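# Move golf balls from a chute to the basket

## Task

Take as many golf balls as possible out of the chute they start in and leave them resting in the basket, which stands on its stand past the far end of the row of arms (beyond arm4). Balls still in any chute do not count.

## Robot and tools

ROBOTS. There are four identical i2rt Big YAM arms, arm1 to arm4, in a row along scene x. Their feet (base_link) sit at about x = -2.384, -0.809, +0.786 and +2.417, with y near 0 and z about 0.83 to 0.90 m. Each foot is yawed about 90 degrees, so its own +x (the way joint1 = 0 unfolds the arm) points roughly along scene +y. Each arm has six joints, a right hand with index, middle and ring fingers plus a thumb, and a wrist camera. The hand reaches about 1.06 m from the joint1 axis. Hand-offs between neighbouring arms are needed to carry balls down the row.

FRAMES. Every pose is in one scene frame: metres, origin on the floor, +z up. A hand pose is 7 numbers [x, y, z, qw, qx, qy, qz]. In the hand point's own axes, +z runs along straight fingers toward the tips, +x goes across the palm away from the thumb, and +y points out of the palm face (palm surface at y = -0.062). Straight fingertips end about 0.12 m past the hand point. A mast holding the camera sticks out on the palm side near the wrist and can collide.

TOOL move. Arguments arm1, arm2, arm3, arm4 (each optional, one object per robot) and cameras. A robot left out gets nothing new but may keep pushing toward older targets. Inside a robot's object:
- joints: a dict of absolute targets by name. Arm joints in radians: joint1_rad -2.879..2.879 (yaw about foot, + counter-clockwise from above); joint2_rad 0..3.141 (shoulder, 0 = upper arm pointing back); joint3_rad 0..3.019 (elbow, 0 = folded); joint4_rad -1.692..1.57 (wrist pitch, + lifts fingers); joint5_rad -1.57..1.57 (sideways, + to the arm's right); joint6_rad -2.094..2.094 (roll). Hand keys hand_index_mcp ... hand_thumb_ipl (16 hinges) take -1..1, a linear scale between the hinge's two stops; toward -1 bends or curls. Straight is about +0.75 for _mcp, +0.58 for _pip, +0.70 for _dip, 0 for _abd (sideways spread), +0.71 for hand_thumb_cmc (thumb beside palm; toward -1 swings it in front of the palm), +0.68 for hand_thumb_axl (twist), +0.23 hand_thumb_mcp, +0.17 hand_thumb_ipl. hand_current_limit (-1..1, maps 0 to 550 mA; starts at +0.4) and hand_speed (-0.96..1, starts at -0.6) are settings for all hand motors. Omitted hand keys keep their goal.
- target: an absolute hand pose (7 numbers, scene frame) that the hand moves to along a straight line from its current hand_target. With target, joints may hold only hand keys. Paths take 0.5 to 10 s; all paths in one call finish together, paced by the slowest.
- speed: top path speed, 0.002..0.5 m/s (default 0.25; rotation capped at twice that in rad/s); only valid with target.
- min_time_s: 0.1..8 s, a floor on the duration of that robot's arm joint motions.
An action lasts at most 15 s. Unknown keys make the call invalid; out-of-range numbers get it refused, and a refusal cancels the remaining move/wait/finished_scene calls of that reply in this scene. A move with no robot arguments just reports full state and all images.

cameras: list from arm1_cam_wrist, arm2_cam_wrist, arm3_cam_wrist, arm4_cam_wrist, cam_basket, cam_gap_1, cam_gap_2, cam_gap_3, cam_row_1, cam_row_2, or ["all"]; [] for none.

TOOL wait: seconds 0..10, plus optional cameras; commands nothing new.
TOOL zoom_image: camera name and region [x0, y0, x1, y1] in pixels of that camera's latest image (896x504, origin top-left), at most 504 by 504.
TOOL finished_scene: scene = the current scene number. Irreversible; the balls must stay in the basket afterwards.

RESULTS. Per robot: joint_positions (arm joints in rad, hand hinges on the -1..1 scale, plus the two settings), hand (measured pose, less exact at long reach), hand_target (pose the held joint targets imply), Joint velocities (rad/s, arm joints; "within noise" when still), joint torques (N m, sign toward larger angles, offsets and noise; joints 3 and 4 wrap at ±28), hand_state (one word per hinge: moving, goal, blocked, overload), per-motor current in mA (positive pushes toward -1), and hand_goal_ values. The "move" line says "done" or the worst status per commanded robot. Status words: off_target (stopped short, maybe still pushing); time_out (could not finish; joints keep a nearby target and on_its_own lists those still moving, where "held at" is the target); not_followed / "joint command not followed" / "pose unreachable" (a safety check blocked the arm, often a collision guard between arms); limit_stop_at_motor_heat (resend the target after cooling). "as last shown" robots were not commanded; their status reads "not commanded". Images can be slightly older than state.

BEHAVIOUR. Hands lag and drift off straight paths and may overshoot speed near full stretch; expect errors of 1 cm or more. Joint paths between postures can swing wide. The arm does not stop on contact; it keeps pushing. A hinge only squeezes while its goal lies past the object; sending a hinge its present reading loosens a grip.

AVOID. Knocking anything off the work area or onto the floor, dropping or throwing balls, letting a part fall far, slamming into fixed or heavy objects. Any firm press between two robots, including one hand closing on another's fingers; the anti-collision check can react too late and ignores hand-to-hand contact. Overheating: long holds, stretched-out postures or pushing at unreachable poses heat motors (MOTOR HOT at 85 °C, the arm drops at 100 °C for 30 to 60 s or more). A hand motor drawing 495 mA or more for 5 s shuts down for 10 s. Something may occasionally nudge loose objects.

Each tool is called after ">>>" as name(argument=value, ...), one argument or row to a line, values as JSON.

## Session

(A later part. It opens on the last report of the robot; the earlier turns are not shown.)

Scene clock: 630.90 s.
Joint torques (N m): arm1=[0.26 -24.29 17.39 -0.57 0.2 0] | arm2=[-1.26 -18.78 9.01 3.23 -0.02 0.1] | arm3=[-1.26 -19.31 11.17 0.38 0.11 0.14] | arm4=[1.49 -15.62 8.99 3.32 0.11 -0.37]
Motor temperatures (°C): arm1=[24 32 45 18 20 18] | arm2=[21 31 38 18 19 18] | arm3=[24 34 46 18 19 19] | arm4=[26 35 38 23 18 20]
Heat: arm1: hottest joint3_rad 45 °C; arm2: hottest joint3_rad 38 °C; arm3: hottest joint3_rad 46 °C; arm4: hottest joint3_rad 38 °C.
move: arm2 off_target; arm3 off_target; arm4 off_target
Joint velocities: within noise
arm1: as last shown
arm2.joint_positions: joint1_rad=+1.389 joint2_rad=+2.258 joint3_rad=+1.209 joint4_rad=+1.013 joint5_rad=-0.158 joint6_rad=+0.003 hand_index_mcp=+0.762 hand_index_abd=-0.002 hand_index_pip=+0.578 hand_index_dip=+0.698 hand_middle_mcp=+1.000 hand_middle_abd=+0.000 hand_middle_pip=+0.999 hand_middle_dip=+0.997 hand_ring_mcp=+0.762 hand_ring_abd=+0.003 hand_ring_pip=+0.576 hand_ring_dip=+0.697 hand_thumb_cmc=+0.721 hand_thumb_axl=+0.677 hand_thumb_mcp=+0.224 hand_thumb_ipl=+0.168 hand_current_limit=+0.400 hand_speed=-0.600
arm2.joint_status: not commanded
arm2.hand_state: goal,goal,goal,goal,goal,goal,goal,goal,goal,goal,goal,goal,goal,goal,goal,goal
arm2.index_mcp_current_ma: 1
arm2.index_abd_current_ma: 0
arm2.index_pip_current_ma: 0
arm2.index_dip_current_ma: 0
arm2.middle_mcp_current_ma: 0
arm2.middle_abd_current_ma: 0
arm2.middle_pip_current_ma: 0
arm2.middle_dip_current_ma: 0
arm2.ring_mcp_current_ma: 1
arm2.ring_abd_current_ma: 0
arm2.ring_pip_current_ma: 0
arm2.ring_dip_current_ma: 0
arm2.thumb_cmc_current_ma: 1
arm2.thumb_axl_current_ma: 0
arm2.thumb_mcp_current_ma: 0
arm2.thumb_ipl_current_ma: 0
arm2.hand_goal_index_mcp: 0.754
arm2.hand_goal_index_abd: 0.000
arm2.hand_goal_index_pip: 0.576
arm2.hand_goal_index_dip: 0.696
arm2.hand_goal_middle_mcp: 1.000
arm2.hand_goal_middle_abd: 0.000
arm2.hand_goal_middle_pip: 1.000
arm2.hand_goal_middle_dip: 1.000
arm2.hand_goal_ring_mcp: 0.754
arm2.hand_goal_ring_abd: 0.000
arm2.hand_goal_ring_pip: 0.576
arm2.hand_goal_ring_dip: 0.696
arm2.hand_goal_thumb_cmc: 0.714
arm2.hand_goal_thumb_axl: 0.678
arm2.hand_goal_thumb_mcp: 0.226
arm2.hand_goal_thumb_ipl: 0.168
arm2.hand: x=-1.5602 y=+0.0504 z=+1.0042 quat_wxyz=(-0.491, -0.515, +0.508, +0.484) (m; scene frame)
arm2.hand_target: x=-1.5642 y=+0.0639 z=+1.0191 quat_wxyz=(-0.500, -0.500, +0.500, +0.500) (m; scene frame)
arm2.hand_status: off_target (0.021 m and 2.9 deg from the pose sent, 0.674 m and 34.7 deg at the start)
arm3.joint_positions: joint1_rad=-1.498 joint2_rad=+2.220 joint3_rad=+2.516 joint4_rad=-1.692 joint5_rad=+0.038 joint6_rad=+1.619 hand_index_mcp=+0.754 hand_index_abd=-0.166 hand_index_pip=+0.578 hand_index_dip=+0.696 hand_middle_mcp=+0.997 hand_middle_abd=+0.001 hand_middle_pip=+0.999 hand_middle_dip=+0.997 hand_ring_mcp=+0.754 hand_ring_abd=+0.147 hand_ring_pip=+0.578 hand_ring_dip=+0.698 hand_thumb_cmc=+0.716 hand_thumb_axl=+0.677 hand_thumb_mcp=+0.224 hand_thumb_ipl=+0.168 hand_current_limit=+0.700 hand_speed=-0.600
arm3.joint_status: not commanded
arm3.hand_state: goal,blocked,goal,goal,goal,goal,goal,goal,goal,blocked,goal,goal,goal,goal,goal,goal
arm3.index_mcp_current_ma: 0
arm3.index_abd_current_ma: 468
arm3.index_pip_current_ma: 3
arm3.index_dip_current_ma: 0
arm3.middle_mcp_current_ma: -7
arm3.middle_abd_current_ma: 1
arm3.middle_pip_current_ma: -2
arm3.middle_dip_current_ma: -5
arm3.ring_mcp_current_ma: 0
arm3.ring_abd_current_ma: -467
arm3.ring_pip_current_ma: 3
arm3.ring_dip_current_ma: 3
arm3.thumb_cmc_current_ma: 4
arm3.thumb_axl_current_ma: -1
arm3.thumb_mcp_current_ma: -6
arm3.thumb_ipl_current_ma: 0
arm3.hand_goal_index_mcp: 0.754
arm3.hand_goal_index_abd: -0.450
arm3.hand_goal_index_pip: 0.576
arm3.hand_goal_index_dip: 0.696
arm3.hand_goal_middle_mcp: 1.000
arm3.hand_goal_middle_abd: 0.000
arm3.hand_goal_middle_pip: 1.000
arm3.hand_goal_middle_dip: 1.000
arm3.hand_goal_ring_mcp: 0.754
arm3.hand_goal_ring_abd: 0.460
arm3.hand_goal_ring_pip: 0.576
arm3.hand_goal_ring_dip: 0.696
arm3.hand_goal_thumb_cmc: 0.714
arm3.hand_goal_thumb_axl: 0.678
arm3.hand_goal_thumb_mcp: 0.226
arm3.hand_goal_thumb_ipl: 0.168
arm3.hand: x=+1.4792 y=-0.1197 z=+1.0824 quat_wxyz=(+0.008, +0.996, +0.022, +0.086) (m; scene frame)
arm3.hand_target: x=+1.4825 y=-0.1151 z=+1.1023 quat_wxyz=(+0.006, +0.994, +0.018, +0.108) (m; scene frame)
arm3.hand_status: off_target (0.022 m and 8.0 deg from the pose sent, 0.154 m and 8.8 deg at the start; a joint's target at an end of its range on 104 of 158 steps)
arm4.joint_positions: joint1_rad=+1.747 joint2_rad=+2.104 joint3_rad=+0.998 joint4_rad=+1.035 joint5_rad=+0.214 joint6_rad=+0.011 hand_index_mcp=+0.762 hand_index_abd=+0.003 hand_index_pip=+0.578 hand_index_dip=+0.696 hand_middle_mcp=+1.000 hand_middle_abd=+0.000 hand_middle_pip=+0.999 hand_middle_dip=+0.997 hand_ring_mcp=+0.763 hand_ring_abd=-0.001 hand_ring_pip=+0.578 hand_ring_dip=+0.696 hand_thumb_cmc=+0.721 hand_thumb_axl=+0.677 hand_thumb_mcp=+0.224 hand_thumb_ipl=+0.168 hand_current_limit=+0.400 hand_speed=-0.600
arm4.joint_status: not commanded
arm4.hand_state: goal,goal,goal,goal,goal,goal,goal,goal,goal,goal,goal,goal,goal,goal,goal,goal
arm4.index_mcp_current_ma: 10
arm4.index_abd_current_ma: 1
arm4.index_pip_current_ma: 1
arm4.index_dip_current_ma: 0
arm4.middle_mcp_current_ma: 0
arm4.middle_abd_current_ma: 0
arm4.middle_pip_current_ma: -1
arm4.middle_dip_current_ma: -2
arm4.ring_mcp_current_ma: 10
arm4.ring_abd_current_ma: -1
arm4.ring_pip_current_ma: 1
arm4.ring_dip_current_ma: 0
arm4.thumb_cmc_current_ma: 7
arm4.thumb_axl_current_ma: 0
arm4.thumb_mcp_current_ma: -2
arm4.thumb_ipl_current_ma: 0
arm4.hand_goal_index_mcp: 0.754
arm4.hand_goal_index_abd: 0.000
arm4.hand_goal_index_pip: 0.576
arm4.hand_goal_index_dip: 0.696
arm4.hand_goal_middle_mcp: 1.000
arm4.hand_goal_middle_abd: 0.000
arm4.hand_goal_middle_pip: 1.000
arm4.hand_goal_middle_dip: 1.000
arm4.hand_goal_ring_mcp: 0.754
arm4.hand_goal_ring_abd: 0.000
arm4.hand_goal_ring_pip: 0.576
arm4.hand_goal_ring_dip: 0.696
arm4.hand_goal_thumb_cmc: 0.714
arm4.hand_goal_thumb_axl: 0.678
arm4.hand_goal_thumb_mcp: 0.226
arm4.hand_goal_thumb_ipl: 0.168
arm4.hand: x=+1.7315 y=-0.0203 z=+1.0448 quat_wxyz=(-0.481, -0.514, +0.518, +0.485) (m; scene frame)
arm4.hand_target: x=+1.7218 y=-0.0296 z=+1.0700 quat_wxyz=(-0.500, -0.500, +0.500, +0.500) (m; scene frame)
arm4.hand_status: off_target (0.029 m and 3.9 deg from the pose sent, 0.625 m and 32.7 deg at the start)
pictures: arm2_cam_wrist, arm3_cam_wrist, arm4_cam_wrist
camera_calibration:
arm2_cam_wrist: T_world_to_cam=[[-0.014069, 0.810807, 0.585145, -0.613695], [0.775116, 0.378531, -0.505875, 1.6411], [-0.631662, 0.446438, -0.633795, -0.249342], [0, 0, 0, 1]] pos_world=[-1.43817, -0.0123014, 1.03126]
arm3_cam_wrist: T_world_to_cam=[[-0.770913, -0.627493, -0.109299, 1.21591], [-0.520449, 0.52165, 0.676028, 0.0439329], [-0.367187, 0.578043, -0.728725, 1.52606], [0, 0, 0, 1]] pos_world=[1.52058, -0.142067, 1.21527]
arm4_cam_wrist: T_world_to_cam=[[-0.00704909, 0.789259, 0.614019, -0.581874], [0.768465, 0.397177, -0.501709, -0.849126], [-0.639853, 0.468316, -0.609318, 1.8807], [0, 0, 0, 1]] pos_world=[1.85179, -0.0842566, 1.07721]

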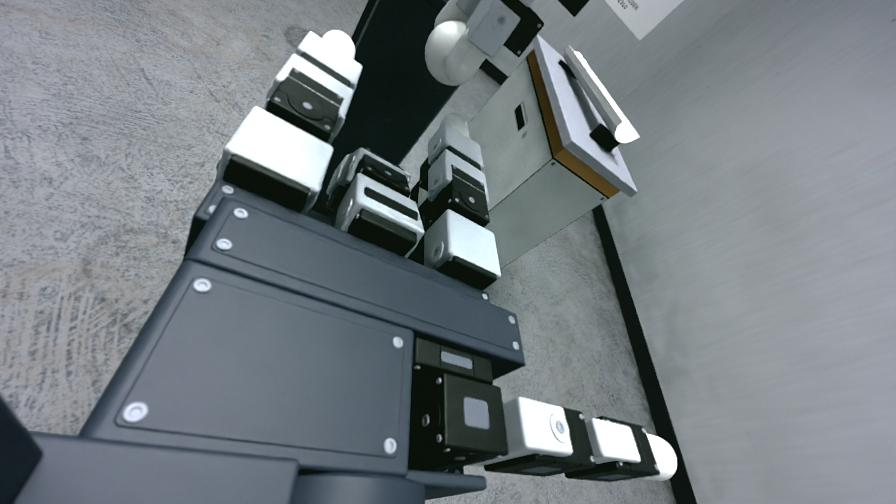

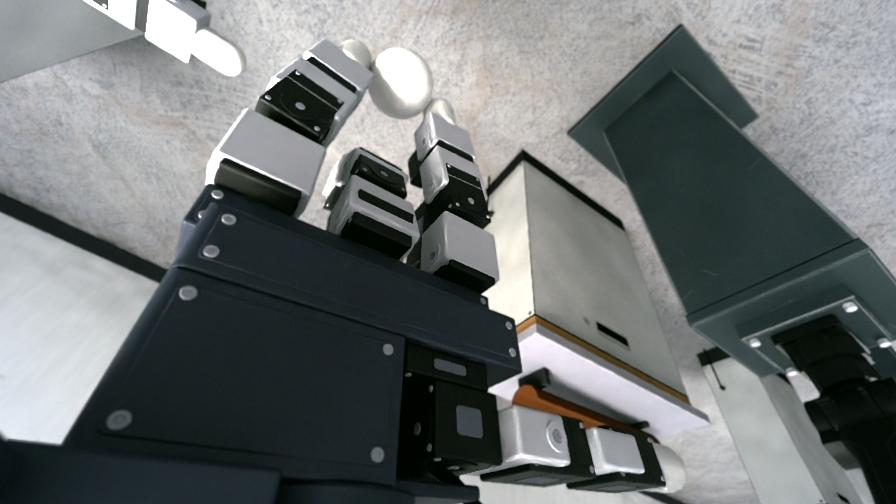

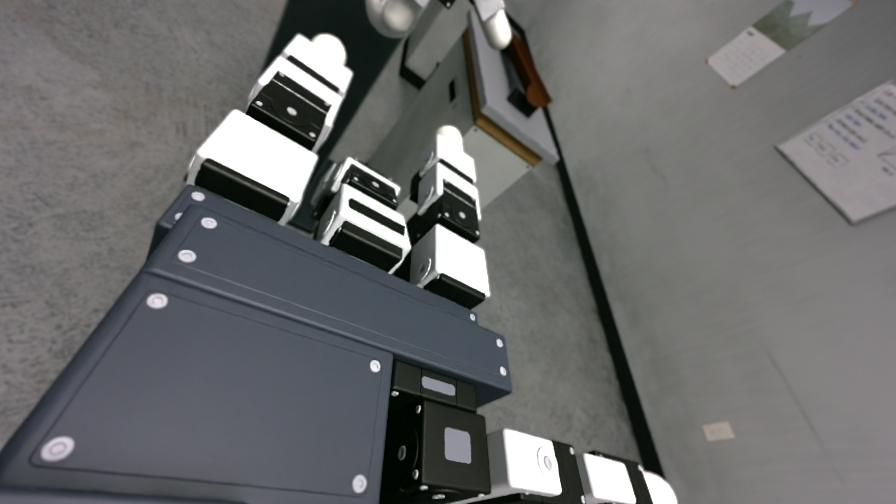

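>>> move(
  arm2={"target": [-1.60, 0.08, 1.03, -0.5, -0.5, 0.5, 0.5], "speed": 0.06},
  arm4={"target": [1.675, -0.045, 1.093, -0.5, -0.5, 0.5, 0.5], "speed": 0.1},
  cameras=["arm2_cam_wrist", "arm4_cam_wrist"],
)

>>> zoom_image(
  camera="arm2_cam_wrist",
  region=[250, 0, 550, 200],
)

>>> zoom_image(
  camera="arm4_cam_wrist",
  region=[250, 0, 550, 200],
)

Scene clock: 634.03 s.
Joint torques (N m): arm1=[0.26 -24.29 17.4 -0.55 0.21 0] | arm2=[-1.2 -18.84 10.14 1.87 -0.03 0.09] | arm3=[-1.32 -19.31 11.17 0.38 0.11 0.14] | arm4=[1.49 -15.97 10.14 2.22 0.12 -0.37]
Motor temperatures (°C): arm1=[24 32 45 18 20 18] | arm2=[21 31 37 18 19 18] | arm3=[24 34 47 18 19 19] | arm4=[26 35 38 23 18 20]
Heat: arm1: hottest joint3_rad 45 °C; arm2: hottest joint3_rad 37 °C; arm3: hottest joint3_rad 47 °C; arm4: hottest joint3_rad 38 °C.
move: arm2 off_target; arm4 off_target
Joint velocities: within noise
arm1, arm3: as last shown
arm2.joint_positions: joint1_rad=+1.371 joint2_rad=+2.274 joint3_rad=+1.329 joint4_rad=+0.952 joint5_rad=-0.174 joint6_rad=+0.003 hand_index_mcp=+0.762 hand_index_abd=-0.002 hand_index_pip=+0.578 hand_index_dip=+0.698 hand_middle_mcp=+1.000 hand_middle_abd=+0.000 hand_middle_pip=+0.999 hand_middle_dip=+0.997 hand_ring_mcp=+0.762 hand_ring_abd=+0.003 hand_ring_pip=+0.576 hand_ring_dip=+0.697 hand_thumb_cmc=+0.721 hand_thumb_axl=+0.677 hand_thumb_mcp=+0.224 hand_thumb_ipl=+0.168 hand_current_limit=+0.400 hand_speed=-0.600
arm2.joint_status: not commanded
arm2.hand_state: goal,goal,goal,goal,goal,goal,goal,goal,goal,goal,goal,goal,goal,goal,goal,goal
arm2.index_mcp_current_ma: 1
arm2.index_abd_current_ma: 0
arm2.index_pip_current_ma: 0
arm2.index_dip_current_ma: 0
arm2.middle_mcp_current_ma: 0
arm2.middle_abd_current_ma: 0
arm2.middle_pip_current_ma: 0
arm2.middle_dip_current_ma: 0
arm2.ring_mcp_current_ma: 1
arm2.ring_abd_current_ma: 0
arm2.ring_pip_current_ma: 0
arm2.ring_dip_current_ma: 0
arm2.thumb_cmc_current_ma: 1
arm2.thumb_axl_current_ma: 0
arm2.thumb_mcp_current_ma: 0
arm2.thumb_ipl_current_ma: 0
arm2.hand_goal_index_mcp: 0.754
arm2.hand_goal_index_abd: 0.000
arm2.hand_goal_index_pip: 0.576
arm2.hand_goal_index_dip: 0.696
arm2.hand_goal_middle_mcp: 1.000
arm2.hand_goal_middle_abd: 0.000
arm2.hand_goal_middle_pip: 1.000
arm2.hand_goal_middle_dip: 1.000
arm2.hand_goal_ring_mcp: 0.754
arm2.hand_goal_ring_abd: 0.000
arm2.hand_goal_ring_pip: 0.576
arm2.hand_goal_ring_dip: 0.696
arm2.hand_goal_thumb_cmc: 0.714
arm2.hand_goal_thumb_axl: 0.678
arm2.hand_goal_thumb_mcp: 0.226
arm2.hand_goal_thumb_ipl: 0.168
arm2.hand: x=-1.5922 y=+0.0663 z=+1.0313 quat_wxyz=(-0.500, -0.506, +0.497, +0.497) (m; scene frame)
arm2.hand_target: x=-1.5990 y=+0.0800 z=+1.0300 quat_wxyz=(-0.500, -0.500, +0.500, +0.500) (m; scene frame)
arm2.hand_status: off_target (0.016 m and 0.9 deg from the pose sent, 0.056 m and 2.9 deg at the start)
arm4.joint_positions: joint1_rad=+1.756 joint2_rad=+2.110 joint3_rad=+1.145 joint4_rad=+0.928 joint5_rad=+0.222 joint6_rad=+0.011 hand_index_mcp=+0.762 hand_index_abd=+0.003 hand_index_pip=+0.578 hand_index_dip=+0.696 hand_middle_mcp=+1.000 hand_middle_abd=+0.000 hand_middle_pip=+0.999 hand_middle_dip=+0.997 hand_ring_mcp=+0.763 hand_ring_abd=-0.001 hand_ring_pip=+0.578 hand_ring_dip=+0.696 hand_thumb_cmc=+0.721 hand_thumb_axl=+0.677 hand_thumb_mcp=+0.224 hand_thumb_ipl=+0.168 hand_current_limit=+0.400 hand_speed=-0.600
arm4.joint_status: not commanded
arm4.hand_state: goal,goal,goal,goal,goal,goal,goal,goal,goal,goal,goal,goal,goal,goal,goal,goal
arm4.index_mcp_current_ma: 10
arm4.index_abd_current_ma: 1
arm4.index_pip_current_ma: 1
arm4.index_dip_current_ma: 0
arm4.middle_mcp_current_ma: 0
arm4.middle_abd_current_ma: 0
arm4.middle_pip_current_ma: -1
arm4.middle_dip_current_ma: -2
arm4.ring_mcp_current_ma: 10
arm4.ring_abd_current_ma: -1
arm4.ring_pip_current_ma: 1
arm4.ring_dip_current_ma: 0
arm4.thumb_cmc_current_ma: 7
arm4.thumb_axl_current_ma: 0
arm4.thumb_mcp_current_ma: -2
arm4.thumb_ipl_current_ma: 0
arm4.hand_goal_index_mcp: 0.754
arm4.hand_goal_index_abd: 0.000
arm4.hand_goal_index_pip: 0.576
arm4.hand_goal_index_dip: 0.696
arm4.hand_goal_middle_mcp: 1.000
arm4.hand_goal_middle_abd: 0.000
arm4.hand_goal_middle_pip: 1.000
arm4.hand_goal_middle_dip: 1.000
arm4.hand_goal_ring_mcp: 0.754
arm4.hand_goal_ring_abd: 0.000
arm4.hand_goal_ring_pip: 0.576
arm4.hand_goal_ring_dip: 0.696
arm4.hand_goal_thumb_cmc: 0.714
arm4.hand_goal_thumb_axl: 0.678
arm4.hand_goal_thumb_mcp: 0.226
arm4.hand_goal_thumb_ipl: 0.168
arm4.hand: x=+1.6880 y=-0.0346 z=+1.0787 quat_wxyz=(-0.491, -0.505, +0.512, +0.492) (m; scene frame)
arm4.hand_target: x=+1.6766 y=-0.0447 z=+1.0932 quat_wxyz=(-0.500, -0.500, +0.500, +0.500) (m; scene frame)
arm4.hand_status: off_target (0.022 m and 2.0 deg from the pose sent, 0.078 m and 3.9 deg at the start)
pictures: arm2_cam_wrist, arm4_cam_wrist
camera_calibration:
arm2_cam_wrist: T_world_to_cam=[[0.011706, 0.8076, 0.589615, -0.606255], [0.753844, 0.380272, -0.535829, 1.67055], [-0.656949, 0.45075, -0.604353, -0.330477], [0, 0, 0, 1]] pos_world=[-1.46935, 0.00330825, 1.05286]
arm4_cam_wrist: T_world_to_cam=[[0.0122943, 0.792981, 0.609122, -0.6191], [0.751424, 0.394575, -0.52884, -0.735073], [-0.659705, 0.464211, -0.591014, 1.89381], [0, 0, 0, 1]] pos_world=[1.80932, -0.0981502, 1.10764]

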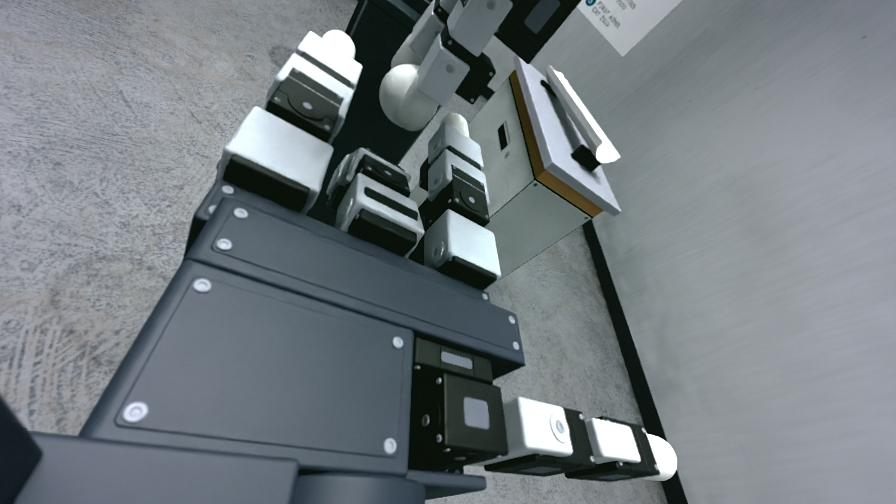

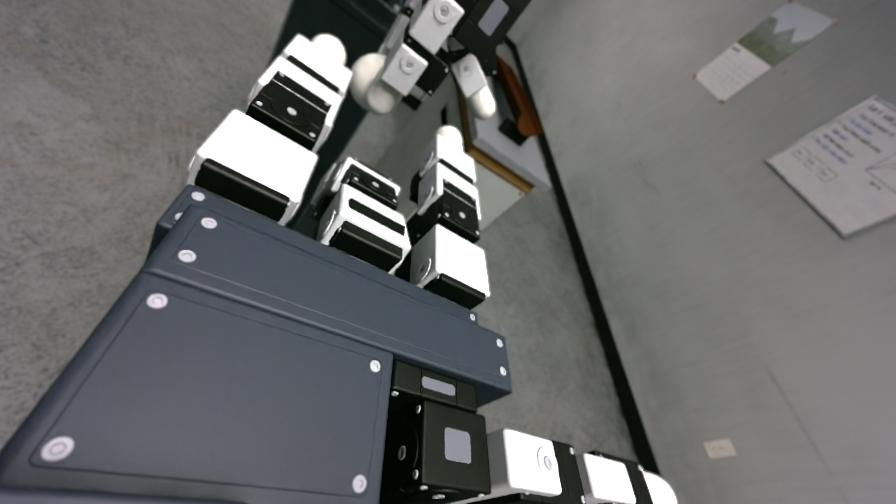

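Scaled by 1.680 from the camera's 896x504 image, which has a finer 1280x720 frame.

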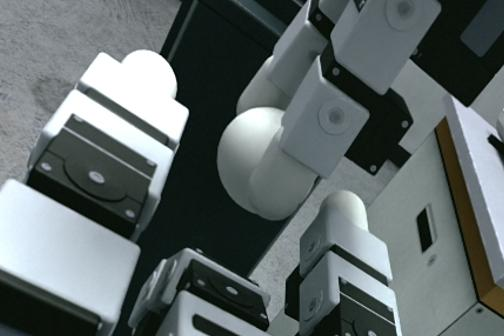

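Scaled by 1.680 from the camera's 896x504 image, which has a finer 1280x720 frame.

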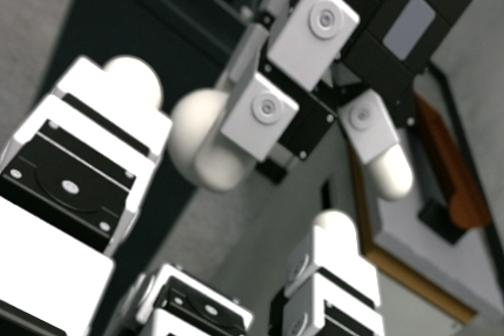

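>>> move(
  arm2={"target": [-1.614, 0.087, 1.020, -0.5, -0.5, 0.5, 0.5], "speed": 0.05},
  arm4={"target": [1.619, -0.038, 1.080, -0.5, -0.5, 0.5, 0.5], "speed": 0.06},
  cameras=["arm2_cam_wrist", "arm4_cam_wrist"],
)

>>> zoom_image(
  camera="arm2_cam_wrist",
  region=[250, 0, 550, 200],
)

>>> zoom_image(
  camera="arm4_cam_wrist",
  region=[250, 0, 550, 200],
)

Scene clock: 636.83 s.
Joint torques (N m): arm1=[0.44 -24.29 17.39 -0.57 0.21 -0.01] | arm2=[-1.32 -19.25 10.37 1.89 -0.03 0.1] | arm3=[-1.32 -19.25 11.17 0.38 0.11 0.14] | arm4=[0.62 -17.55 11.03 2.25 -0.03 -0.38]
Motor temperatures (°C): arm1=[24 32 45 18 20 18] | arm2=[21 31 37 18 19 18] | arm3=[24 34 47 18 19 19] | arm4=[26 35 38 23 18 20]
Heat: arm1: hottest joint3_rad 45 °C; arm2: hottest joint3_rad 37 °C; arm3: hottest joint3_rad 47 °C; arm4: hottest joint3_rad 38 °C.
move: arm2 off_target; arm4 off_target
Joint velocities: within noise
arm1, arm3: as last shown
arm2.joint_positions: joint1_rad=+1.365 joint2_rad=+2.318 joint3_rad=+1.387 joint4_rad=+0.936 joint5_rad=-0.181 joint6_rad=+0.003 hand_index_mcp=+0.762 hand_index_abd=-0.002 hand_index_pip=+0.578 hand_index_dip=+0.698 hand_middle_mcp=+1.000 hand_middle_abd=+0.000 hand_middle_pip=+0.999 hand_middle_dip=+0.997 hand_ring_mcp=+0.762 hand_ring_abd=+0.003 hand_ring_pip=+0.576 hand_ring_dip=+0.697 hand_thumb_cmc=+0.721 hand_thumb_axl=+0.677 hand_thumb_mcp=+0.224 hand_thumb_ipl=+0.168 hand_current_limit=+0.400 hand_speed=-0.600
arm2.joint_status: not commanded
arm2.hand_state: goal,goal,goal,goal,goal,goal,goal,goal,goal,goal,goal,goal,goal,goal,goal,goal
arm2.index_mcp_current_ma: 1
arm2.index_abd_current_ma: 0
arm2.index_pip_current_ma: 0
arm2.index_dip_current_ma: 0
arm2.middle_mcp_current_ma: 0
arm2.middle_abd_current_ma: 0
arm2.middle_pip_current_ma: 0
arm2.middle_dip_current_ma: 0
arm2.ring_mcp_current_ma: 1
arm2.ring_abd_current_ma: 0
arm2.ring_pip_current_ma: 0
arm2.ring_dip_current_ma: 0
arm2.thumb_cmc_current_ma: 1
arm2.thumb_axl_current_ma: 0
arm2.thumb_mcp_current_ma: 0
arm2.thumb_ipl_current_ma: 0
arm2.hand_goal_index_mcp: 0.754
arm2.hand_goal_index_abd: 0.000
arm2.hand_goal_index_pip: 0.576
arm2.hand_goal_index_dip: 0.696
arm2.hand_goal_middle_mcp: 1.000
arm2.hand_goal_middle_abd: 0.000
arm2.hand_goal_middle_pip: 1.000
arm2.hand_goal_middle_dip: 1.000
arm2.hand_goal_ring_mcp: 0.754
arm2.hand_goal_ring_abd: 0.000
arm2.hand_goal_ring_pip: 0.576
arm2.hand_goal_ring_dip: 0.696
arm2.hand_goal_thumb_cmc: 0.714
arm2.hand_goal_thumb_axl: 0.678
arm2.hand_goal_thumb_mcp: 0.226
arm2.hand_goal_thumb_ipl: 0.168
arm2.hand: x=-1.6063 y=+0.0719 z=+1.0210 quat_wxyz=(-0.500, -0.507, +0.497, +0.496) (m; scene frame)
arm2.hand_target: x=-1.6129 y=+0.0869 z=+1.0202 quat_wxyz=(-0.500, -0.500, +0.500, +0.500) (m; scene frame)
arm2.hand_status: off_target (0.017 m and 0.9 deg from the pose sent, 0.032 m and 0.9 deg at the start)
arm4.joint_positions: joint1_rad=+1.742 joint2_rad=+2.223 joint3_rad=+1.326 joint4_rad=+0.854 joint5_rad=+0.196 joint6_rad=+0.010 hand_index_mcp=+0.762 hand_index_abd=+0.003 hand_index_pip=+0.578 hand_index_dip=+0.696 hand_middle_mcp=+1.000 hand_middle_abd=+0.000 hand_middle_pip=+0.999 hand_middle_dip=+0.997 hand_ring_mcp=+0.763 hand_ring_abd=-0.001 hand_ring_pip=+0.578 hand_ring_dip=+0.696 hand_thumb_cmc=+0.721 hand_thumb_axl=+0.677 hand_thumb_mcp=+0.224 hand_thumb_ipl=+0.168 hand_current_limit=+0.400 hand_speed=-0.600
arm4.joint_status: not commanded
arm4.hand_state: goal,goal,goal,goal,goal,goal,goal,goal,goal,goal,goal,goal,goal,goal,goal,goal
arm4.index_mcp_current_ma: 10
arm4.index_abd_current_ma: 1
arm4.index_pip_current_ma: 1
arm4.index_dip_current_ma: 0
arm4.middle_mcp_current_ma: 0
arm4.middle_abd_current_ma: 0
arm4.middle_pip_current_ma: -1
arm4.middle_dip_current_ma: -2
arm4.ring_mcp_current_ma: 10
arm4.ring_abd_current_ma: -1
arm4.ring_pip_current_ma: 1
arm4.ring_dip_current_ma: 0
arm4.thumb_cmc_current_ma: 7
arm4.thumb_axl_current_ma: 0
arm4.thumb_mcp_current_ma: -2
arm4.thumb_ipl_current_ma: 0
arm4.hand_goal_index_mcp: 0.754
arm4.hand_goal_index_abd: 0.000
arm4.hand_goal_index_pip: 0.576
arm4.hand_goal_index_dip: 0.696
arm4.hand_goal_middle_mcp: 1.000
arm4.hand_goal_middle_abd: 0.000
arm4.hand_goal_middle_pip: 1.000
arm4.hand_goal_middle_dip: 1.000
arm4.hand_goal_ring_mcp: 0.754
arm4.hand_goal_ring_abd: 0.000
arm4.hand_goal_ring_pip: 0.576
arm4.hand_goal_ring_dip: 0.696
arm4.hand_goal_thumb_cmc: 0.714
arm4.hand_goal_thumb_axl: 0.678
arm4.hand_goal_thumb_mcp: 0.226
arm4.hand_goal_thumb_ipl: 0.168
arm4.hand: x=+1.6348 y=-0.0393 z=+1.0619 quat_wxyz=(-0.492, -0.510, +0.510, +0.487) (m; scene frame)
arm4.hand_target: x=+1.6210 y=-0.0376 z=+1.0804 quat_wxyz=(-0.500, -0.500, +0.500, +0.500) (m; scene frame)
arm4.hand_status: off_target (0.024 m and 2.4 deg from the pose sent, 0.069 m and 2.0 deg at the start)
pictures: arm2_cam_wrist, arm4_cam_wrist
camera_calibration:
arm2_cam_wrist: T_world_to_cam=[[0.0101913, 0.807712, 0.589489, -0.606877], [0.754041, 0.380978, -0.535049, 1.67291], [-0.656748, 0.449952, -0.605166, -0.347298], [0, 0, 0, 1]] pos_world=[-1.48334, 0.0091078, 1.04266]
arm4_cam_wrist: T_world_to_cam=[[-0.0015703, 0.792561, 0.609791, -0.582461], [0.750117, 0.404192, -0.523406, -0.705261], [-0.661303, 0.456593, -0.595148, 1.85771], [0, 0, 0, 1]] pos_world=[1.75662, -0.101521, 1.09165]

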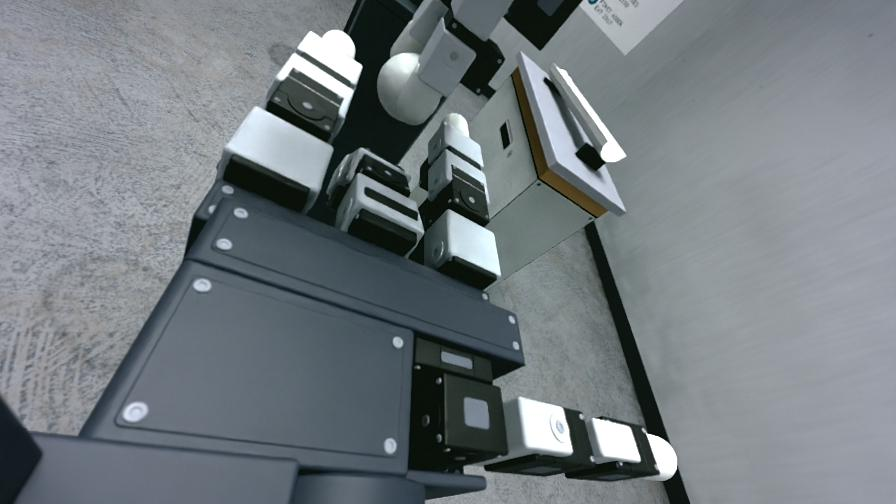

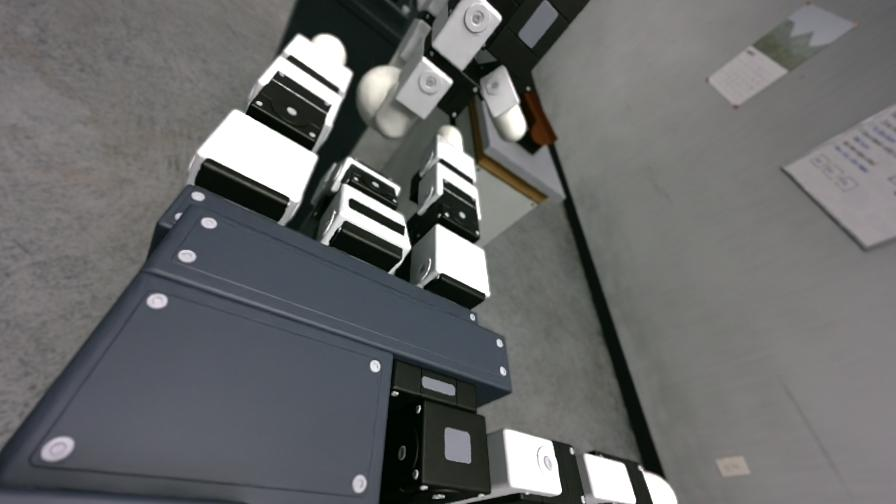

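Scaled by 1.680 from the camera's 896x504 image, which has a finer 1280x720 frame.

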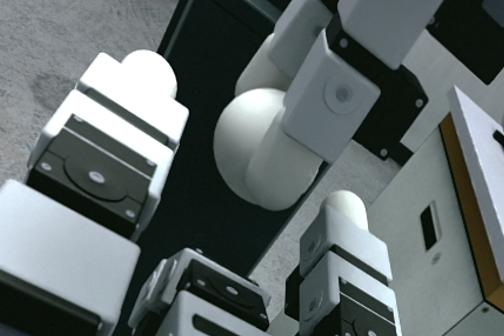

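Scaled by 1.680 from the camera's 896x504 image, which has a finer 1280x720 frame.

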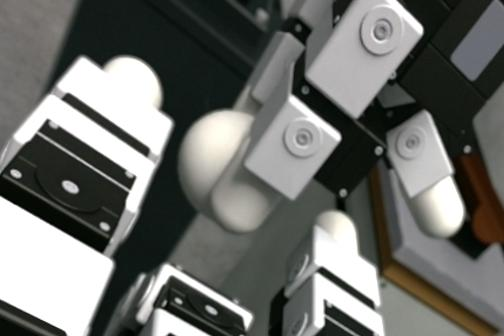

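>>> move(
  arm2={"joints": {"hand_index_abd": -0.25, "hand_ring_abd": 0.25}},
  arm4={"joints": {"hand_index_abd": -0.25, "hand_ring_abd": 0.25}},
  cameras=["arm2_cam_wrist", "arm4_cam_wrist"],
)

>>> zoom_image(
  camera="arm2_cam_wrist",
  region=[250, 0, 550, 200],
)

>>> zoom_image(
  camera="arm4_cam_wrist",
  region=[250, 0, 550, 200],
)

Scene clock: 640.50 s.
Joint torques (N m): arm1=[0.26 -24.23 17.29 -0.57 0.1 -0.01] | arm2=[-0.97 -19.37 10.37 1.89 -0.02 0.09] | arm3=[-1.26 -19.31 11.17 0.38 0.11 0.14] | arm4=[0.38 -17.67 11.03 2.24 0.02 -0.37]
Motor temperatures (°C): arm1=[24 32 45 18 20 18] | arm2=[21 31 37 18 19 18] | arm3=[24 35 48 18 19 19] | arm4=[26 35 39 23 18 20]
Heat: arm1: hottest joint3_rad 45 °C; arm2: hottest joint3_rad 37 °C; arm3: hottest joint3_rad 48 °C; arm4: hottest joint3_rad 39 °C.
move: arm2 off_target; arm4 off_target
Joint velocities: within noise
arm1, arm3: as last shown
arm1.joint_positions: joint1_rad=-1.686 joint2_rad=+2.191 joint3_rad=+2.391 joint4_rad=-1.689 joint5_rad=+0.018 joint6_rad=+1.534 hand_index_mcp=+0.727 hand_index_abd=+0.084 hand_index_pip=+0.558 hand_index_dip=+0.688 hand_middle_mcp=+0.772 hand_middle_abd=-0.053 hand_middle_pip=+0.585 hand_middle_dip=+0.700 hand_ring_mcp=-0.465 hand_ring_abd=+0.001 hand_ring_pip=-0.737 hand_ring_dip=+0.703 hand_thumb_cmc=+0.715 hand_thumb_axl=+0.679 hand_thumb_mcp=-0.504 hand_thumb_ipl=+0.168 hand_current_limit=+0.700 hand_speed=-0.600
arm1.index_abd_current_ma: 467
arm1.middle_mcp_current_ma: 6
arm1.hand: x=-1.7116 y=-0.0299 z=+1.0503 quat_wxyz=(+0.007, +0.999, +0.005, +0.034) (m; scene frame)
arm1.hand_target: x=-1.7018 y=-0.0260 z=+1.0695 quat_wxyz=(+0.007, +0.998, +0.007, +0.057) (m; scene frame)
arm2.joint_positions: joint1_rad=+1.364 joint2_rad=+2.318 joint3_rad=+1.388 joint4_rad=+0.935 joint5_rad=-0.181 joint6_rad=+0.004 hand_index_mcp=+0.764 hand_index_abd=-0.153 hand_index_pip=+0.579 hand_index_dip=+0.698 hand_middle_mcp=+1.000 hand_middle_abd=+0.000 hand_middle_pip=+0.999 hand_middle_dip=+0.997 hand_ring_mcp=+0.762 hand_ring_abd=+0.172 hand_ring_pip=+0.576 hand_ring_dip=+0.697 hand_thumb_cmc=+0.721 hand_thumb_axl=+0.677 hand_thumb_mcp=+0.224 hand_thumb_ipl=+0.168 hand_current_limit=+0.400 hand_speed=-0.600
arm2.joint_status: hand_index_abd off_target (ended at -0.153, target -0.250); hand_ring_abd off_target (ended at +0.172, target +0.250)
arm2.hand_state: goal,blocked,goal,goal,goal,goal,goal,goal,goal,blocked,goal,goal,goal,goal,goal,goal
arm2.index_mcp_current_ma: 2
arm2.index_abd_current_ma: 106
arm2.index_pip_current_ma: 0
arm2.index_dip_current_ma: 0
arm2.middle_mcp_current_ma: 0
arm2.middle_abd_current_ma: 0
arm2.middle_pip_current_ma: 0
arm2.middle_dip_current_ma: 0
arm2.ring_mcp_current_ma: 1
arm2.ring_abd_current_ma: -69
arm2.ring_pip_current_ma: 0
arm2.ring_dip_current_ma: 0
arm2.thumb_cmc_current_ma: 1
arm2.thumb_axl_current_ma: 0
arm2.thumb_mcp_current_ma: 0
arm2.thumb_ipl_current_ma: 0
arm2.hand_goal_index_mcp: 0.754
arm2.hand_goal_index_abd: -0.250
arm2.hand_goal_index_pip: 0.576
arm2.hand_goal_index_dip: 0.696
arm2.hand_goal_middle_mcp: 1.000
arm2.hand_goal_middle_abd: 0.000
arm2.hand_goal_middle_pip: 1.000
arm2.hand_goal_middle_dip: 1.000
arm2.hand_goal_ring_mcp: 0.754
arm2.hand_goal_ring_abd: 0.250
arm2.hand_goal_ring_pip: 0.576
arm2.hand_goal_ring_dip: 0.696
arm2.hand_goal_thumb_cmc: 0.714
arm2.hand_goal_thumb_axl: 0.678
arm2.hand_goal_thumb_mcp: 0.226
arm2.hand_goal_thumb_ipl: 0.168
arm2.hand: x=-1.6064 y=+0.0731 z=+1.0212 quat_wxyz=(-0.500, -0.506, +0.497, +0.496) (m; scene frame)
arm2.hand_target: x=-1.6129 y=+0.0869 z=+1.0202 quat_wxyz=(-0.500, -0.500, +0.500, +0.500) (m; scene frame)
arm2.hand_status: not commanded
arm3.joint_positions: joint1_rad=-1.498 joint2_rad=+2.220 joint3_rad=+2.516 joint4_rad=-1.692 joint5_rad=+0.038 joint6_rad=+1.619 hand_index_mcp=+0.754 hand_index_abd=-0.166 hand_index_pip=+0.577 hand_index_dip=+0.696 hand_middle_mcp=+0.996 hand_middle_abd=+0.001 hand_middle_pip=+0.999 hand_middle_dip=+0.997 hand_ring_mcp=+0.756 hand_ring_abd=+0.147 hand_ring_pip=+0.579 hand_ring_dip=+0.698 hand_thumb_cmc=+0.716 hand_thumb_axl=+0.677 hand_thumb_mcp=+0.224 hand_thumb_ipl=+0.168 hand_current_limit=+0.700 hand_speed=-0.600
arm3.index_abd_current_ma: 467
arm3.index_pip_current_ma: 2
arm3.middle_mcp_current_ma: -8
arm3.ring_mcp_current_ma: 4
arm3.ring_pip_current_ma: 5
arm3.ring_dip_current_ma: 4
arm3.hand_target: x=+1.4825 y=-0.1151 z=+1.1022 quat_wxyz=(+0.006, +0.994, +0.018, +0.108) (m; scene frame)
arm4.joint_positions: joint1_rad=+1.742 joint2_rad=+2.223 joint3_rad=+1.326 joint4_rad=+0.854 joint5_rad=+0.194 joint6_rad=+0.010 hand_index_mcp=+0.762 hand_index_abd=-0.170 hand_index_pip=+0.578 hand_index_dip=+0.696 hand_middle_mcp=+1.000 hand_middle_abd=+0.000 hand_middle_pip=+0.999 hand_middle_dip=+0.997 hand_ring_mcp=+0.763 hand_ring_abd=+0.160 hand_ring_pip=+0.578 hand_ring_dip=+0.696 hand_thumb_cmc=+0.721 hand_thumb_axl=+0.677 hand_thumb_mcp=+0.224 hand_thumb_ipl=+0.168 hand_current_limit=+0.400 hand_speed=-0.600
arm4.joint_status: hand_index_abd off_target (ended at -0.170, target -0.250); hand_ring_abd off_target (ended at +0.160, target +0.250)
arm4.hand_state: goal,blocked,goal,goal,goal,goal,goal,goal,goal,blocked,goal,goal,goal,goal,goal,goal
arm4.index_mcp_current_ma: 10
arm4.index_abd_current_ma: 182
arm4.index_pip_current_ma: 1
arm4.index_dip_current_ma: 0
arm4.middle_mcp_current_ma: 0
arm4.middle_abd_current_ma: 0
arm4.middle_pip_current_ma: -1
arm4.middle_dip_current_ma: -2
arm4.ring_mcp_current_ma: 10
arm4.ring_abd_current_ma: -215
arm4.ring_pip_current_ma: 1
arm4.ring_dip_current_ma: 0
arm4.thumb_cmc_current_ma: 7
arm4.thumb_axl_current_ma: 0
arm4.thumb_mcp_current_ma: -2
arm4.thumb_ipl_current_ma: 0
arm4.hand_goal_index_mcp: 0.754
arm4.hand_goal_index_abd: -0.250
arm4.hand_goal_index_pip: 0.576
arm4.hand_goal_index_dip: 0.696
arm4.hand_goal_middle_mcp: 1.000
arm4.hand_goal_middle_abd: 0.000
arm4.hand_goal_middle_pip: 1.000
arm4.hand_goal_middle_dip: 1.000
arm4.hand_goal_ring_mcp: 0.754
arm4.hand_goal_ring_abd: 0.250
arm4.hand_goal_ring_pip: 0.576
arm4.hand_goal_ring_dip: 0.696
arm4.hand_goal_thumb_cmc: 0.714
arm4.hand_goal_thumb_axl: 0.678
arm4.hand_goal_thumb_mcp: 0.226
arm4.hand_goal_thumb_ipl: 0.168
arm4.hand: x=+1.6348 y=-0.0396 z=+1.0619 quat_wxyz=(-0.492, -0.511, +0.510, +0.487) (m; scene frame)
arm4.hand_target: x=+1.6210 y=-0.0376 z=+1.0804 quat_wxyz=(-0.500, -0.500, +0.500, +0.500) (m; scene frame)
arm4.hand_status: not commanded
pictures: arm2_cam_wrist, arm4_cam_wrist
camera_calibration:
arm2_cam_wrist: T_world_to_cam=[[0.0110342, 0.807906, 0.589208, -0.606341], [0.75447, 0.379983, -0.535152, 1.67343], [-0.656242, 0.450445, -0.605348, -0.346801], [0, 0, 0, 1]] pos_world=[-1.48344, 0.0102074, 1.04286]
arm4_cam_wrist: T_world_to_cam=[[-0.00281467, 0.792357, 0.610052, -0.580503], [0.749519, 0.405515, -0.523239, -0.704295], [-0.661977, 0.455773, -0.595028, 1.85879], [0, 0, 0, 1]] pos_world=[1.75672, -0.101618, 1.09165]

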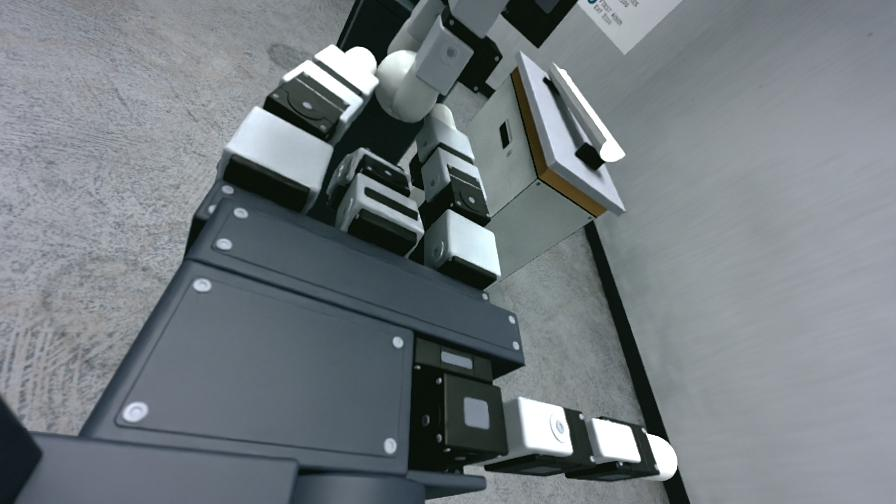

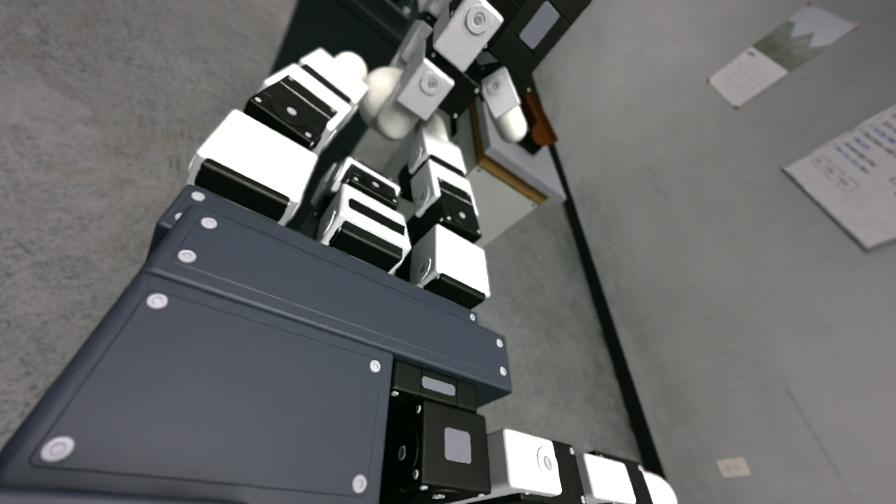

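Scaled by 1.680 from the camera's 896x504 image, which has a finer 1280x720 frame.

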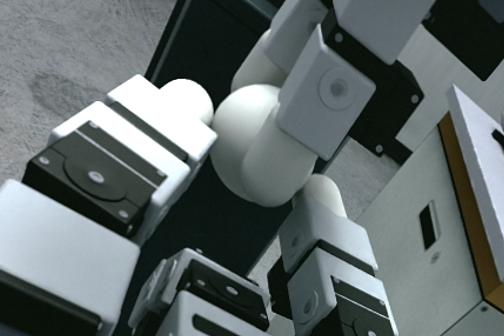

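Scaled by 1.680 from the camera's 896x504 image, which has a finer 1280x720 frame.

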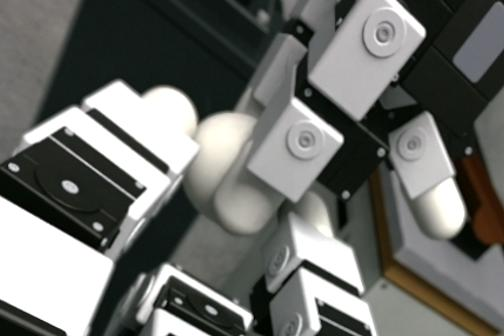

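>>> move(
  arm2={"target": [-1.618, 0.085, 1.023, -0.5, -0.5, 0.5, 0.5], "speed": 0.03, "joints": {"hand_index_abd": -0.08, "hand_ring_abd": 0.1}},
  arm4={"joints": {"hand_index_abd": -0.45, "hand_ring_abd": 0.46}},
  cameras=["arm2_cam_wrist", "arm4_cam_wrist"],
)

>>> zoom_image(
  camera="arm2_cam_wrist",
  region=[250, 0, 550, 200],
)

Scene clock: 644.53 s.
Joint torques (N m): arm1=[0.15 -24.23 17.31 -0.58 0.09 0] | arm2=[-0.67 -19.43 10.43 1.83 0.14 0.09] | arm3=[-1.32 -19.31 11.17 0.38 0.1 0.14] | arm4=[0.26 -17.55 11.03 2.22 0.03 -0.38]
Motor temperatures (°C): arm1=[24 32 45 18 20 18] | arm2=[21 32 37 18 19 18] | arm3=[24 35 48 18 19 19] | arm4=[26 35 39 23 18 20]
Heat: arm1: hottest joint3_rad 45 °C; arm2: hottest joint3_rad 37 °C; arm3: hottest joint3_rad 48 °C; arm4: hottest joint3_rad 39 °C.
move: arm2 off_target; arm4 off_target
Joint velocities: within noise
arm1, arm3: as last shown
arm1.joint_positions: joint1_rad=-1.686 joint2_rad=+2.191 joint3_rad=+2.391 joint4_rad=-1.689 joint5_rad=+0.018 joint6_rad=+1.534 hand_index_mcp=+0.727 hand_index_abd=+0.084 hand_index_pip=+0.558 hand_index_dip=+0.688 hand_middle_mcp=+0.773 hand_middle_abd=-0.053 hand_middle_pip=+0.586 hand_middle_dip=+0.700 hand_ring_mcp=-0.465 hand_ring_abd=+0.001 hand_ring_pip=-0.737 hand_ring_dip=+0.703 hand_thumb_cmc=+0.715 hand_thumb_axl=+0.679 hand_thumb_mcp=-0.504 hand_thumb_ipl=+0.168 hand_current_limit=+0.700 hand_speed=-0.600
arm1.middle_mcp_current_ma: 7
arm2.joint_positions: joint1_rad=+1.364 joint2_rad=+2.318 joint3_rad=+1.400 joint4_rad=+0.924 joint5_rad=-0.181 joint6_rad=+0.004 hand_index_mcp=+0.764 hand_index_abd=-0.082 hand_index_pip=+0.579 hand_index_dip=+0.698 hand_middle_mcp=+1.000 hand_middle_abd=+0.000 hand_middle_pip=+0.999 hand_middle_dip=+0.997 hand_ring_mcp=+0.762 hand_ring_abd=+0.102 hand_ring_pip=+0.576 hand_ring_dip=+0.697 hand_thumb_cmc=+0.721 hand_thumb_axl=+0.677 hand_thumb_mcp=+0.224 hand_thumb_ipl=+0.168 hand_current_limit=+0.400 hand_speed=-0.600
arm2.joint_status: all done
arm2.hand_state: goal,goal,goal,goal,goal,goal,goal,goal,goal,goal,goal,goal,goal,goal,goal,goal
arm2.index_mcp_current_ma: 2
arm2.index_abd_current_ma: 0
arm2.index_pip_current_ma: 0
arm2.index_dip_current_ma: 0
arm2.middle_mcp_current_ma: 0
arm2.middle_abd_current_ma: 0
arm2.middle_pip_current_ma: 0
arm2.middle_dip_current_ma: 0
arm2.ring_mcp_current_ma: 1
arm2.ring_abd_current_ma: 0
arm2.ring_pip_current_ma: 0
arm2.ring_dip_current_ma: 0
arm2.thumb_cmc_current_ma: 1
arm2.thumb_axl_current_ma: 0
arm2.thumb_mcp_current_ma: 0
arm2.thumb_ipl_current_ma: 0
arm2.hand_goal_index_mcp: 0.754
arm2.hand_goal_index_abd: -0.080
arm2.hand_goal_index_pip: 0.576
arm2.hand_goal_index_dip: 0.696
arm2.hand_goal_middle_mcp: 1.000
arm2.hand_goal_middle_abd: 0.000
arm2.hand_goal_middle_pip: 1.000
arm2.hand_goal_middle_dip: 1.000
arm2.hand_goal_ring_mcp: 0.754
arm2.hand_goal_ring_abd: 0.100
arm2.hand_goal_ring_pip: 0.576
arm2.hand_goal_ring_dip: 0.696
arm2.hand_goal_thumb_cmc: 0.714
arm2.hand_goal_thumb_axl: 0.678
arm2.hand_goal_thumb_mcp: 0.226
arm2.hand_goal_thumb_ipl: 0.168
arm2.hand: x=-1.6100 y=+0.0737 z=+1.0240 quat_wxyz=(-0.500, -0.506, +0.497, +0.496) (m; scene frame)
arm2.hand_target: x=-1.6172 y=+0.0849 z=+1.0232 quat_wxyz=(-0.500, -0.500, +0.500, +0.500) (m; scene frame)
arm2.hand_status: off_target (0.014 m and 0.9 deg from the pose sent, 0.017 m and 0.9 deg at the start)
arm3.index_abd_current_ma: 468
arm3.ring_mcp_current_ma: 3
arm4.joint_positions: joint1_rad=+1.742 joint2_rad=+2.223 joint3_rad=+1.326 joint4_rad=+0.854 joint5_rad=+0.194 joint6_rad=+0.010 hand_index_mcp=+0.762 hand_index_abd=-0.174 hand_index_pip=+0.578 hand_index_dip=+0.696 hand_middle_mcp=+1.000 hand_middle_abd=+0.000 hand_middle_pip=+0.999 hand_middle_dip=+0.997 hand_ring_mcp=+0.763 hand_ring_abd=+0.160 hand_ring_pip=+0.578 hand_ring_dip=+0.696 hand_thumb_cmc=+0.721 hand_thumb_axl=+0.677 hand_thumb_mcp=+0.224 hand_thumb_ipl=+0.168 hand_current_limit=+0.400 hand_speed=-0.600
arm4.joint_status: hand_index_abd off_target (ended at -0.174, target -0.450); hand_ring_abd off_target (ended at +0.160, target +0.460)
arm4.hand_state: goal,blocked,goal,goal,goal,goal,goal,goal,goal,blocked,goal,goal,goal,goal,goal,goal
arm4.index_mcp_current_ma: 10
arm4.index_abd_current_ma: 385
arm4.index_pip_current_ma: 1
arm4.index_dip_current_ma: 0
arm4.middle_mcp_current_ma: 0
arm4.middle_abd_current_ma: 0
arm4.middle_pip_current_ma: -1
arm4.middle_dip_current_ma: -2
arm4.ring_mcp_current_ma: 10
arm4.ring_abd_current_ma: -385
arm4.ring_pip_current_ma: 1
arm4.ring_dip_current_ma: 0
arm4.thumb_cmc_current_ma: 7
arm4.thumb_axl_current_ma: 0
arm4.thumb_mcp_current_ma: -2
arm4.thumb_ipl_current_ma: 0
arm4.hand_goal_index_mcp: 0.754
arm4.hand_goal_index_abd: -0.450
arm4.hand_goal_index_pip: 0.576
arm4.hand_goal_index_dip: 0.696
arm4.hand_goal_middle_mcp: 1.000
arm4.hand_goal_middle_abd: 0.000
arm4.hand_goal_middle_pip: 1.000
arm4.hand_goal_middle_dip: 1.000
arm4.hand_goal_ring_mcp: 0.754
arm4.hand_goal_ring_abd: 0.460
arm4.hand_goal_ring_pip: 0.576
arm4.hand_goal_ring_dip: 0.696
arm4.hand_goal_thumb_cmc: 0.714
arm4.hand_goal_thumb_axl: 0.678
arm4.hand_goal_thumb_mcp: 0.226
arm4.hand_goal_thumb_ipl: 0.168
arm4.hand: x=+1.6348 y=-0.0396 z=+1.0619 quat_wxyz=(-0.492, -0.511, +0.510, +0.487) (m; scene frame)
arm4.hand_target: x=+1.6210 y=-0.0376 z=+1.0804 quat_wxyz=(-0.500, -0.500, +0.500, +0.500) (m; scene frame)
arm4.hand_status: not commanded
pictures: arm2_cam_wrist, arm4_cam_wrist
camera_calibration:
arm2_cam_wrist: T_world_to_cam=[[0.011284, 0.807894, 0.58922, -0.608075], [0.754263, 0.37998, -0.535446, 1.67749], [-0.656476, 0.450468, -0.605077, -0.348437], [0, 0, 0, 1]] pos_world=[-1.48715, 0.0108074, 1.04566]
arm4_cam_wrist: T_world_to_cam=[[-0.00281467, 0.792357, 0.610052, -0.580503], [0.749519, 0.405515, -0.523239, -0.704295], [-0.661977, 0.455773, -0.595028, 1.85879], [0, 0, 0, 1]] pos_world=[1.75672, -0.101618, 1.09165]

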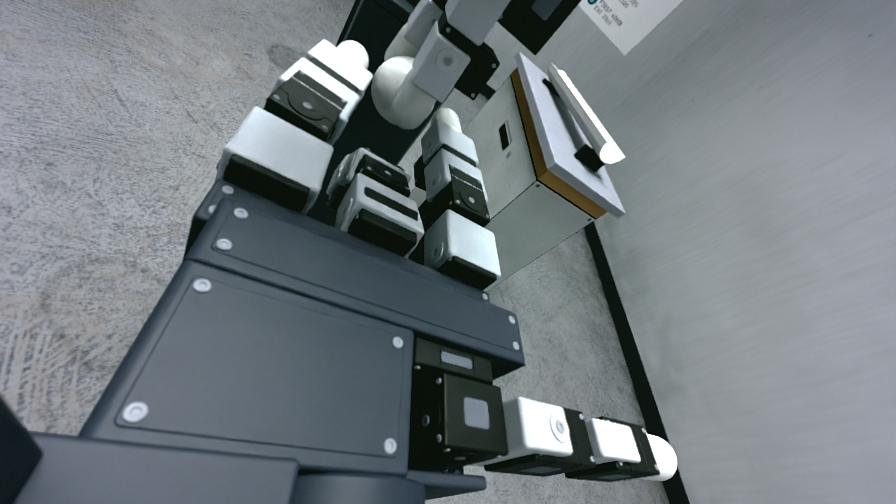

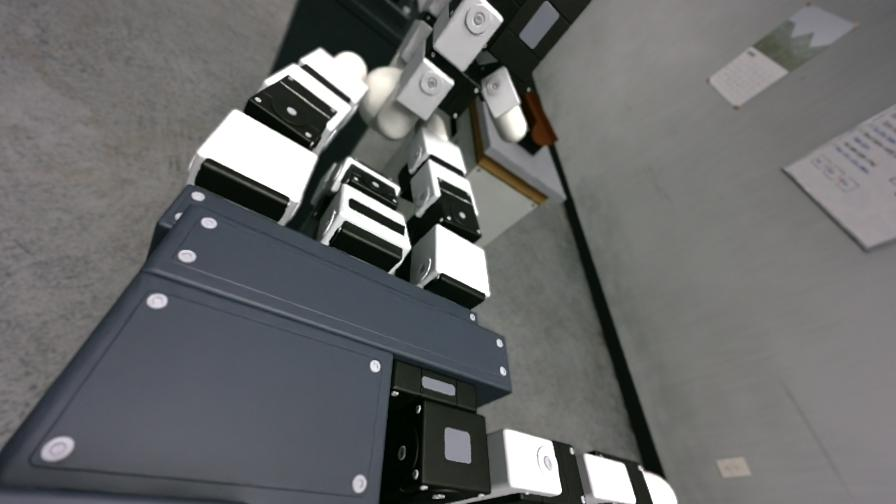

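Scaled by 1.680 from the camera's 896x504 image, which has a finer 1280x720 frame.

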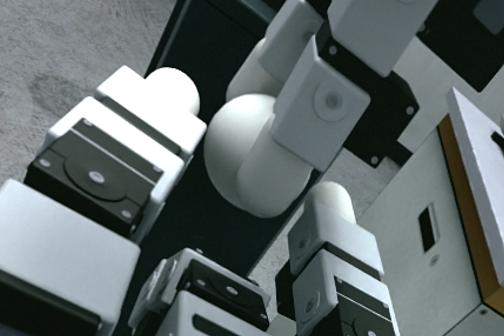

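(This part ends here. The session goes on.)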